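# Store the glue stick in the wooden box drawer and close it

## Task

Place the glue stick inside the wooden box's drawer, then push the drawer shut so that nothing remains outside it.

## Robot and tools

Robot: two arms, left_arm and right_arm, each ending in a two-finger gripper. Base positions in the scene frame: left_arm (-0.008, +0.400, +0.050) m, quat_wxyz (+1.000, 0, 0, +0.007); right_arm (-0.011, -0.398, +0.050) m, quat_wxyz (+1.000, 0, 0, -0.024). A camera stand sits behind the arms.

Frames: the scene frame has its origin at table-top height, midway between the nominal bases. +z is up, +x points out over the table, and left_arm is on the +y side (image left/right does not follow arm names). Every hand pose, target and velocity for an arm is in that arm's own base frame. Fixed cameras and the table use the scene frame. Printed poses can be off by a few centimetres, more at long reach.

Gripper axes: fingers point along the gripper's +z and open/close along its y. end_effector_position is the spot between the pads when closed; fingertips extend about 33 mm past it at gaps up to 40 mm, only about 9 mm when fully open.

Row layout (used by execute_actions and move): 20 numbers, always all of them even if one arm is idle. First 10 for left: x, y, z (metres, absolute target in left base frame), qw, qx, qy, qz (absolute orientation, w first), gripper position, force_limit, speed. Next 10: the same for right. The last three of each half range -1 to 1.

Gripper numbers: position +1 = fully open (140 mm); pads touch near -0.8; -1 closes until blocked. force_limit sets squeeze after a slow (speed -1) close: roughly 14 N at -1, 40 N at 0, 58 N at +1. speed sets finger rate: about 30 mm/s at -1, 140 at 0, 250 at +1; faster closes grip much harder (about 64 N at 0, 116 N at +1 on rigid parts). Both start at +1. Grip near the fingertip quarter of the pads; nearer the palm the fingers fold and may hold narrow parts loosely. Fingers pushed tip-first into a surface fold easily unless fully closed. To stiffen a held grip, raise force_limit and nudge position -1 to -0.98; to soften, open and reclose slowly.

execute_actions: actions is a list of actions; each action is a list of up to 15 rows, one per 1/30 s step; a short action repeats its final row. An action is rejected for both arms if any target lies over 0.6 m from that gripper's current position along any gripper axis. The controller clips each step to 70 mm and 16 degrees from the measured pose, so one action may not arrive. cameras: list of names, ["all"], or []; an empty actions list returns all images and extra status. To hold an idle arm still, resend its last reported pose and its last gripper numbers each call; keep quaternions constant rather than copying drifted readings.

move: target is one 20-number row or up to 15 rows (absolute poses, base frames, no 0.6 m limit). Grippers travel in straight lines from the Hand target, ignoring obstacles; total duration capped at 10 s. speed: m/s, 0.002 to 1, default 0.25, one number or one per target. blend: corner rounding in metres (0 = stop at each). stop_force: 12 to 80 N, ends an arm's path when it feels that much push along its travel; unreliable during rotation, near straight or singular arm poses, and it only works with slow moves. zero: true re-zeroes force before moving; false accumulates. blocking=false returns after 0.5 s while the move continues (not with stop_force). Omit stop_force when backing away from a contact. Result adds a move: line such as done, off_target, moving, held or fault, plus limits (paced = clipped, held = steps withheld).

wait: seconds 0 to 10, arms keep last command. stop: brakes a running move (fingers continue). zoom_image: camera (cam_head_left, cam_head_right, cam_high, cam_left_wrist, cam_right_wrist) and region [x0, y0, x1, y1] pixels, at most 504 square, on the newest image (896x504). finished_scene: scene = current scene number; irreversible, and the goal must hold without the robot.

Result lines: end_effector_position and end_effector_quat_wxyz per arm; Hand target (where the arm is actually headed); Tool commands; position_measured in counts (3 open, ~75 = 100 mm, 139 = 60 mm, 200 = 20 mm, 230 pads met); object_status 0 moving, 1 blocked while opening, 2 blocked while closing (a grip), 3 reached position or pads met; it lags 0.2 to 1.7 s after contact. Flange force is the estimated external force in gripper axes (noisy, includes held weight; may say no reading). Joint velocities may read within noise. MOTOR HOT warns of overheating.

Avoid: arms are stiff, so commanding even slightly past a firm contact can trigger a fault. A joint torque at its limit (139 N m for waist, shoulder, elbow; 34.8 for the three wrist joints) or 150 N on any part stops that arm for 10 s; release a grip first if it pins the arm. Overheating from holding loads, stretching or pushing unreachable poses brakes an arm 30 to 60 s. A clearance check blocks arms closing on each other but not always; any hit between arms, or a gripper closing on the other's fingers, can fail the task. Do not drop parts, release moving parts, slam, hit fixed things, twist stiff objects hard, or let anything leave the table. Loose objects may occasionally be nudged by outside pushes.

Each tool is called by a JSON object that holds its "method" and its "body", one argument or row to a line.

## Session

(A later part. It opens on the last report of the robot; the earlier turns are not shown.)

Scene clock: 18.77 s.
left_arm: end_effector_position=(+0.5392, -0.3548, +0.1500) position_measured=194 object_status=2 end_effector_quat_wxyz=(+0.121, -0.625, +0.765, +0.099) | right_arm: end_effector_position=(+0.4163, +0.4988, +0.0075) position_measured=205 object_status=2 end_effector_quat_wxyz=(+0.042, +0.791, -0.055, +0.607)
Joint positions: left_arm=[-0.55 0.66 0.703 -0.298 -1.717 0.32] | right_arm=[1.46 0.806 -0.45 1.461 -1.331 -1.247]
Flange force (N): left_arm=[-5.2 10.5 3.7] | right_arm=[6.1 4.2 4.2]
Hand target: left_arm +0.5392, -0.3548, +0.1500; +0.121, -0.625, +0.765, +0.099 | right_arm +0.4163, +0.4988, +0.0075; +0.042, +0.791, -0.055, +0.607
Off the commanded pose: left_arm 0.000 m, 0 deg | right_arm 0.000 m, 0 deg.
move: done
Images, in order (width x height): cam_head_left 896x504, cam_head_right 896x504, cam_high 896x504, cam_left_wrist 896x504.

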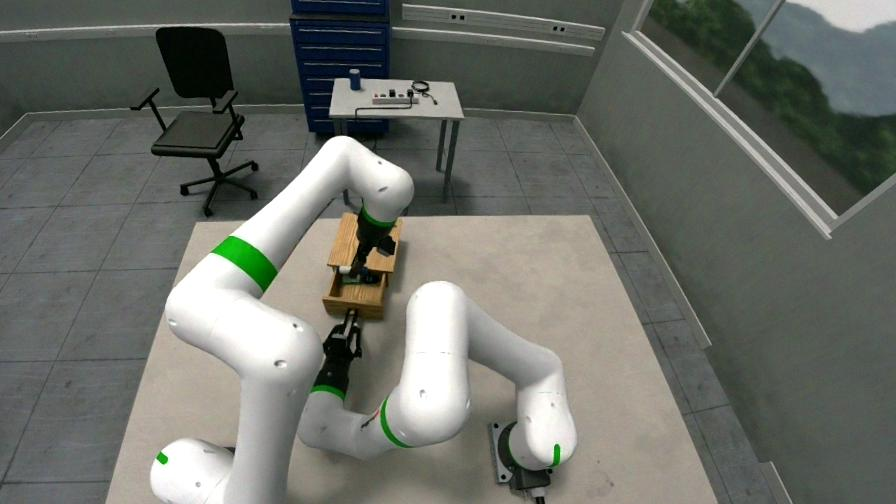

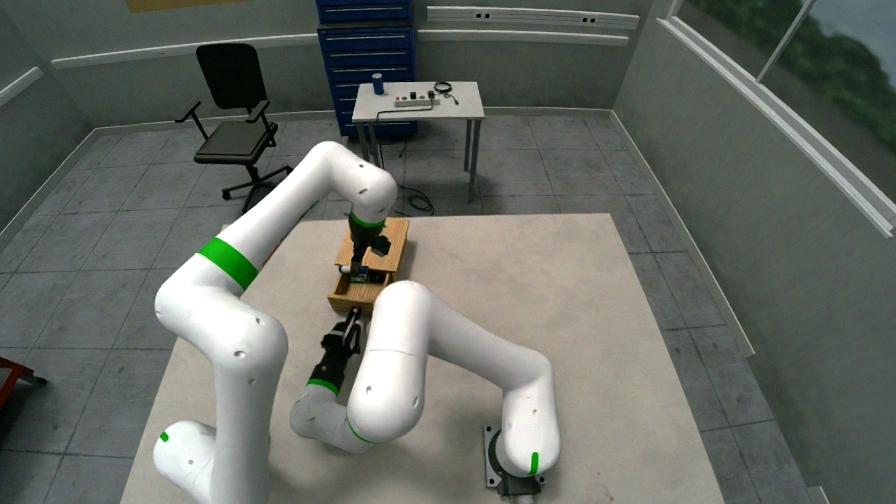

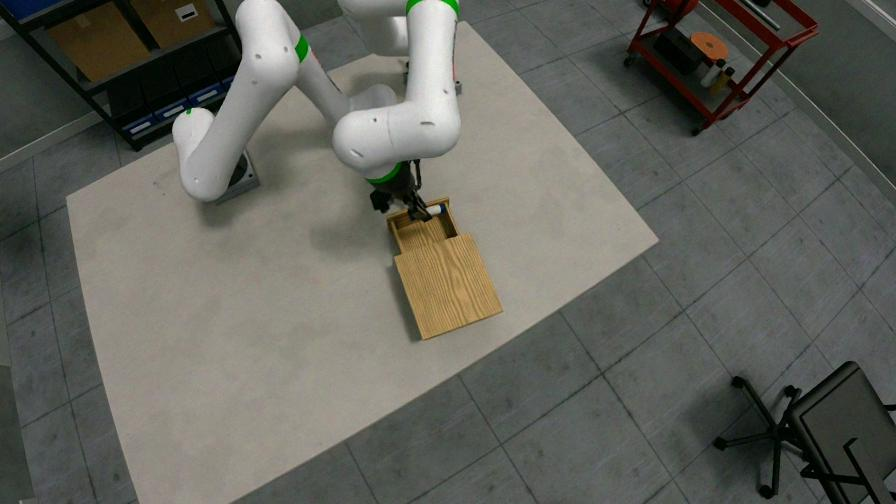

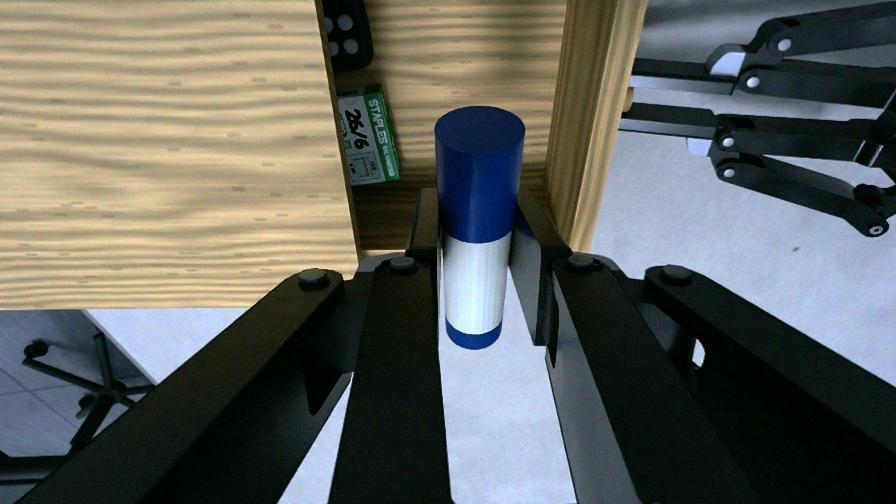

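{"method": "move", "body": {
  "target": [
    [0.5412,-0.3552,0.055,-0.1212,0.6246,-0.7652,-0.0989,-1,-0.4,-1,0.4163,0.4988,0.0075,0.0425,0.7915,-0.0554,0.6073,-1,-0.2,-1],
    [0.5412,-0.3552,0.01,-0.1212,0.6246,-0.7652,-0.0989,-1,-0.4,-1,0.4163,0.4988,0.0075,0.0425,0.7915,-0.0554,0.6073,-1,-0.2,-1]
  ],
  "speed": [0.15,0.045],
  "stop_force": 12,
  "cameras": ["cam_left_wrist","cam_high","cam_head_right"]
}}

{"method": "zoom_image", "body": {
  "camera": "cam_head_right",
  "region": [290, 210, 430, 330]
}}

Scene clock: 22.17 s.
left_arm: end_effector_position=(+0.5412, -0.3552, +0.0100) position_measured=194 object_status=2 end_effector_quat_wxyz=(+0.121, -0.625, +0.765, +0.099) | right_arm: end_effector_position=(+0.4163, +0.4988, +0.0075) position_measured=205 object_status=2 end_effector_quat_wxyz=(+0.042, +0.791, -0.055, +0.607)
Joint positions: left_arm=[-0.549 0.738 0.498 -0.297 -1.446 0.402] | right_arm=[1.46 0.806 -0.45 1.461 -1.331 -1.247]
Flange force (N): left_arm=[-4.7 8.5 1.0] | right_arm=[6.2 3.9 3.6]
Hand target: left_arm +0.5412, -0.3552, +0.0100; +0.121, -0.625, +0.765, +0.099 | right_arm +0.4163, +0.4988, +0.0075; +0.042, +0.791, -0.055, +0.607
Off the commanded pose: left_arm 0.000 m, 0 deg | right_arm 0.000 m, 0 deg.
move: done
Images, in order (width x height): cam_head_right 896x504, cam_high 896x504, cam_left_wrist 896x504.

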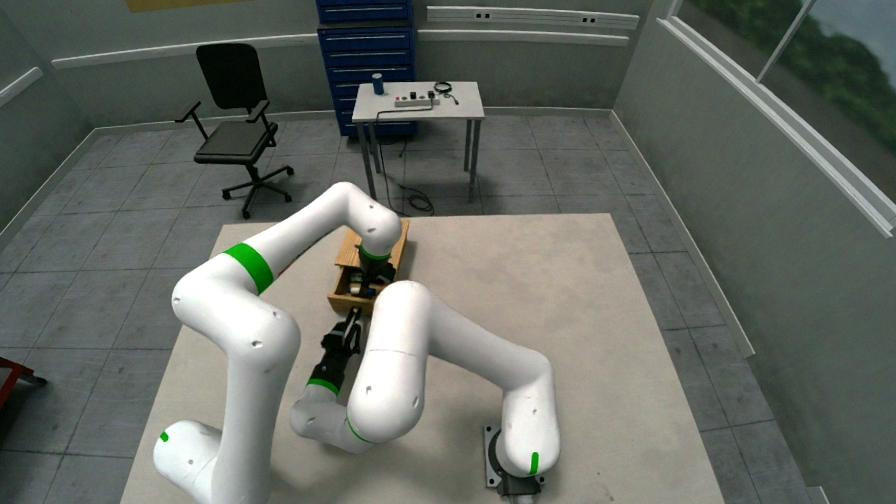

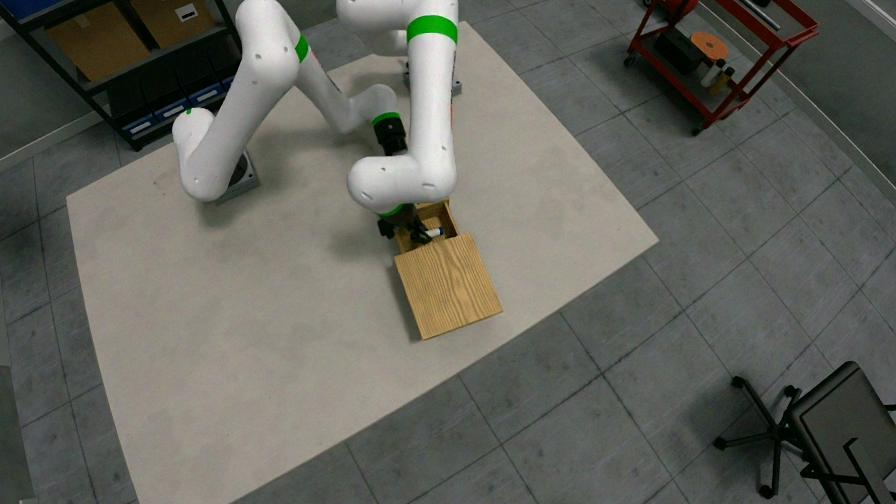

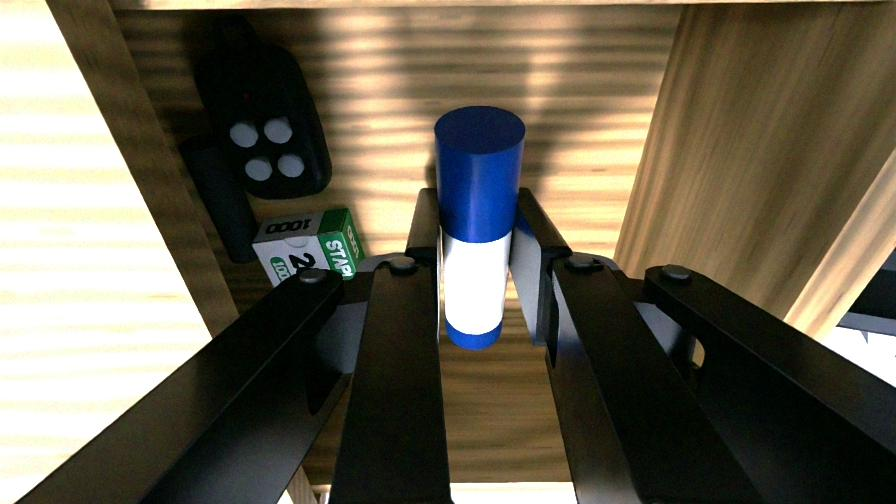

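Scaled by 3.600 from the camera's 896x504 image, which has a finer 1280x720 frame.

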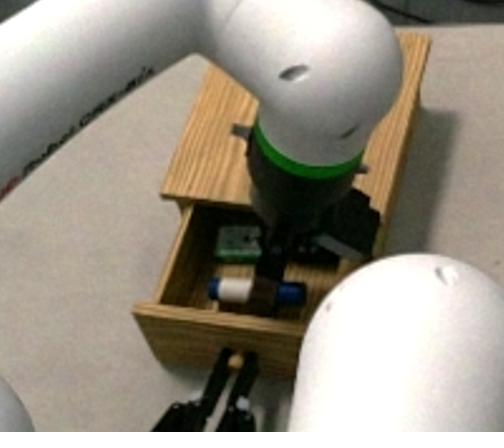

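{"method": "move", "body": {
  "target": [
    [0.5412,-0.3552,0.006,-0.1212,0.6246,-0.7652,-0.0989,-1,-0.4,-1,0.4163,0.4988,0.0075,0.0425,0.7915,-0.0554,0.6073,-1,-0.2,-1],
    [0.5412,-0.3552,0.006,-0.1212,0.6246,-0.7652,-0.0989,-0.3,-0.4,-1,0.4163,0.4988,0.0075,0.0425,0.7915,-0.0554,0.6073,-1,-0.2,-1],
    [0.5412,-0.3552,0.17,-0.1212,0.6246,-0.7652,-0.0989,-0.3,-0.4,-1,0.4163,0.4988,0.0075,0.0425,0.7915,-0.0554,0.6073,-1,-0.2,-1]
  ],
  "speed": [0.03,0.1,0.25],
  "cameras": ["cam_left_wrist","cam_high","cam_head_right"]
}}

{"method": "zoom_image", "body": {
  "camera": "cam_head_right",
  "region": [290, 210, 430, 330]
}}

Scene clock: 25.23 s.
left_arm: end_effector_position=(+0.5413, -0.3551, +0.1700) position_measured=167 object_status=3 end_effector_quat_wxyz=(+0.121, -0.625, +0.765, +0.099) | right_arm: end_effector_position=(+0.4163, +0.4988, +0.0075) position_measured=205 object_status=2 end_effector_quat_wxyz=(+0.042, +0.791, -0.055, +0.607)
Joint positions: left_arm=[-0.549 0.664 0.757 -0.301 -1.764 0.304] | right_arm=[1.46 0.806 -0.45 1.461 -1.331 -1.247]
Flange force (N): left_arm=[-5.2 9.9 4.2] | right_arm=[5.8 3.6 2.9]
Hand target: left_arm +0.5412, -0.3552, +0.1700; +0.121, -0.625, +0.765, +0.099 | right_arm +0.4163, +0.4988, +0.0075; +0.042, +0.791, -0.055, +0.607
Off the commanded pose: left_arm 0.000 m, 0 deg | right_arm 0.000 m, 0 deg.
move: done
Images, in order (width x height): cam_head_right 896x504, cam_high 896x504, cam_left_wrist 896x504.

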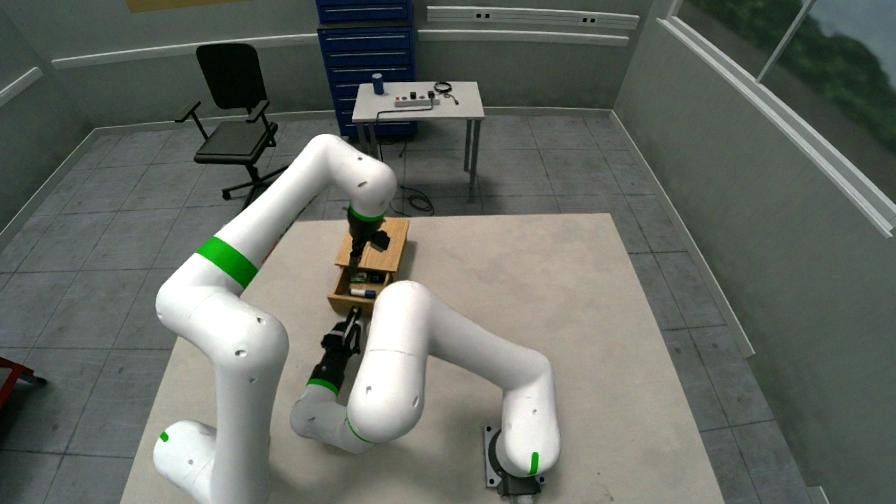

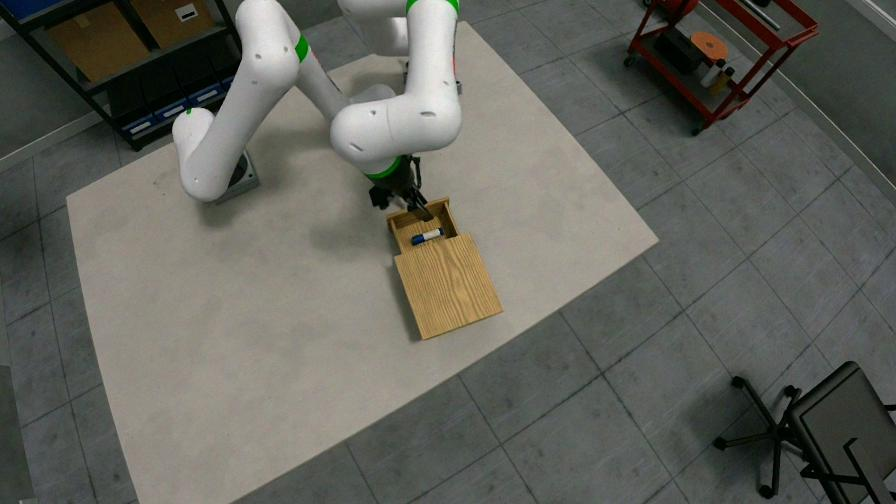

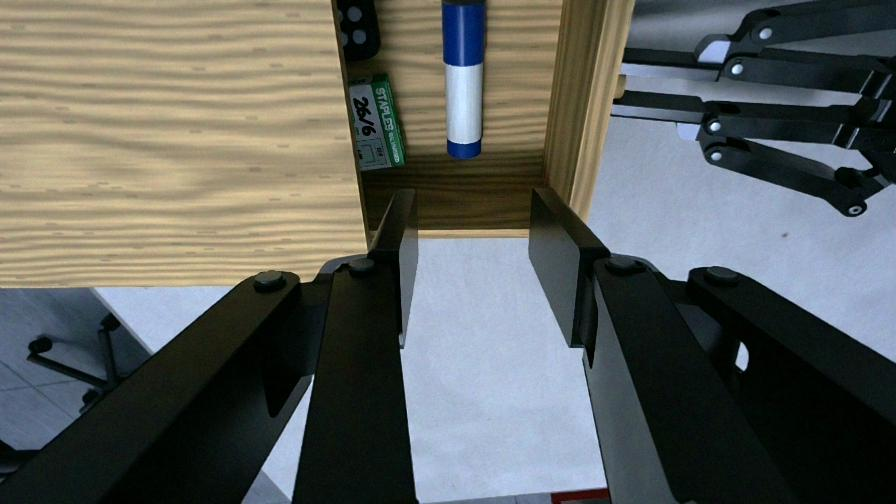

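Scaled by 3.600 from the camera's 896x504 image, which has a finer 1280x720 frame.

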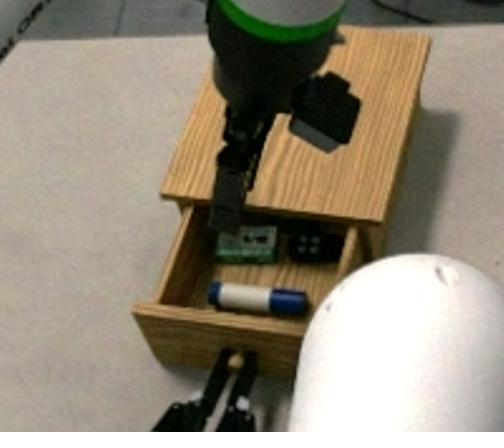

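{"method": "move", "body": {
  "target": [
    [0.5412,-0.3552,0.17,-0.1212,0.6246,-0.7652,-0.0989,-0.3,-0.4,-1,0.5238,0.4837,0.0075,0.0425,0.7915,-0.0554,0.6073,-1,-0.2,-1],
    [0.5412,-0.3552,0.17,-0.1212,0.6246,-0.7652,-0.0989,-0.3,-0.4,-1,0.5362,0.4820,0.0075,0.0425,0.7915,-0.0554,0.6073,-1,-0.2,-1],
    [0.5412,-0.3552,0.17,-0.1212,0.6246,-0.7652,-0.0989,-0.3,-0.4,-1,0.5356,0.4820,0.0075,0.0425,0.7915,-0.0554,0.6073,-0.3,-0.2,-1],
    [0.5412,-0.3552,0.17,-0.1212,0.6246,-0.7652,-0.0989,-0.3,-0.4,-1,0.4687,0.4915,0.0256,0.0425,0.7915,-0.0554,0.6073,-0.3,-0.2,-1]
  ],
  "speed": [0.11,0.04,0.03,0.2],
  "blend": [0.005,0,0,0],
  "cameras": ["cam_right_wrist","cam_high","cam_left_wrist"]
}}

{"method": "zoom_image", "body": {
  "camera": "cam_high",
  "region": [370, 170, 530, 350]
}}

Scene clock: 29.10 s.
left_arm: end_effector_position=(+0.5412, -0.3552, +0.1700) position_measured=167 object_status=3 end_effector_quat_wxyz=(+0.121, -0.625, +0.765, +0.099) | right_arm: end_effector_position=(+0.4687, +0.4915, +0.0256) position_measured=167 object_status=3 end_effector_quat_wxyz=(+0.043, +0.791, -0.055, +0.607)
Joint positions: left_arm=[-0.549 0.664 0.757 -0.301 -1.764 0.304] | right_arm=[1.339 0.773 -0.452 1.566 -1.294 -1.212]
Flange force (N): left_arm=[-5.4 9.9 4.2] | right_arm=[6.4 4.0 3.0]
Hand target: left_arm +0.5412, -0.3552, +0.1700; +0.121, -0.625, +0.765, +0.099 | right_arm +0.4687, +0.4915, +0.0256; +0.042, +0.791, -0.055, +0.607
Off the commanded pose: left_arm 0.000 m, 0 deg | right_arm 0.000 m, 0 deg.
move: done
Images, in order (width x height): cam_high 896x504, cam_left_wrist 896x504, cam_right_wrist 896x504.

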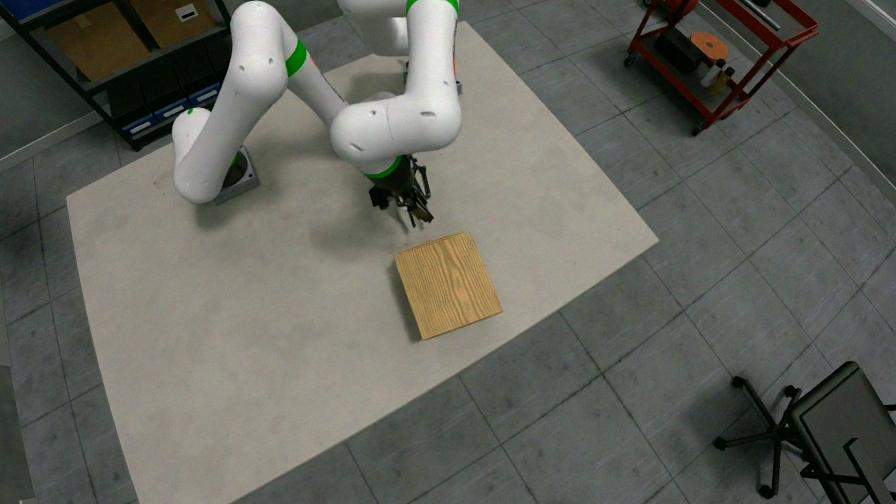

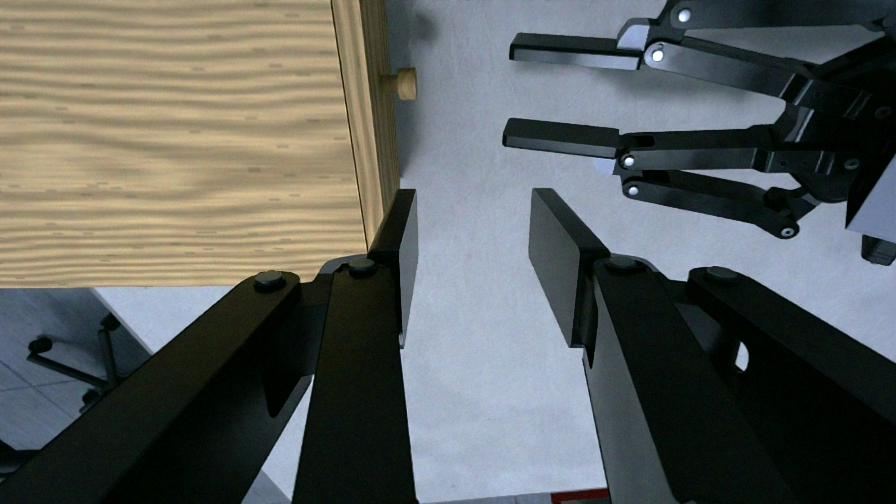

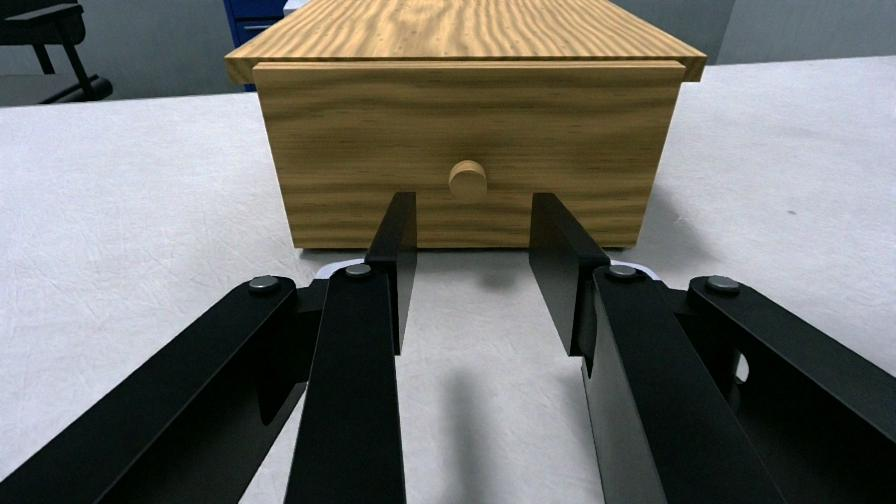

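Scaled by 2.800 from the camera's 896x504 image, which has a finer 1280x720 frame.

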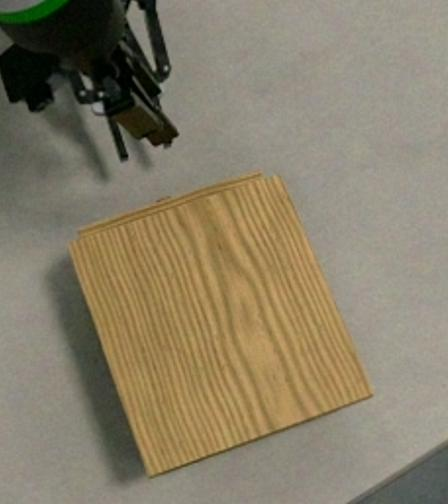

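Drawer is fully closed, with the glue stick inside.

{"method": "finished_scene", "body": {
  "scene": 2
}}

The scene is finished: the task was done.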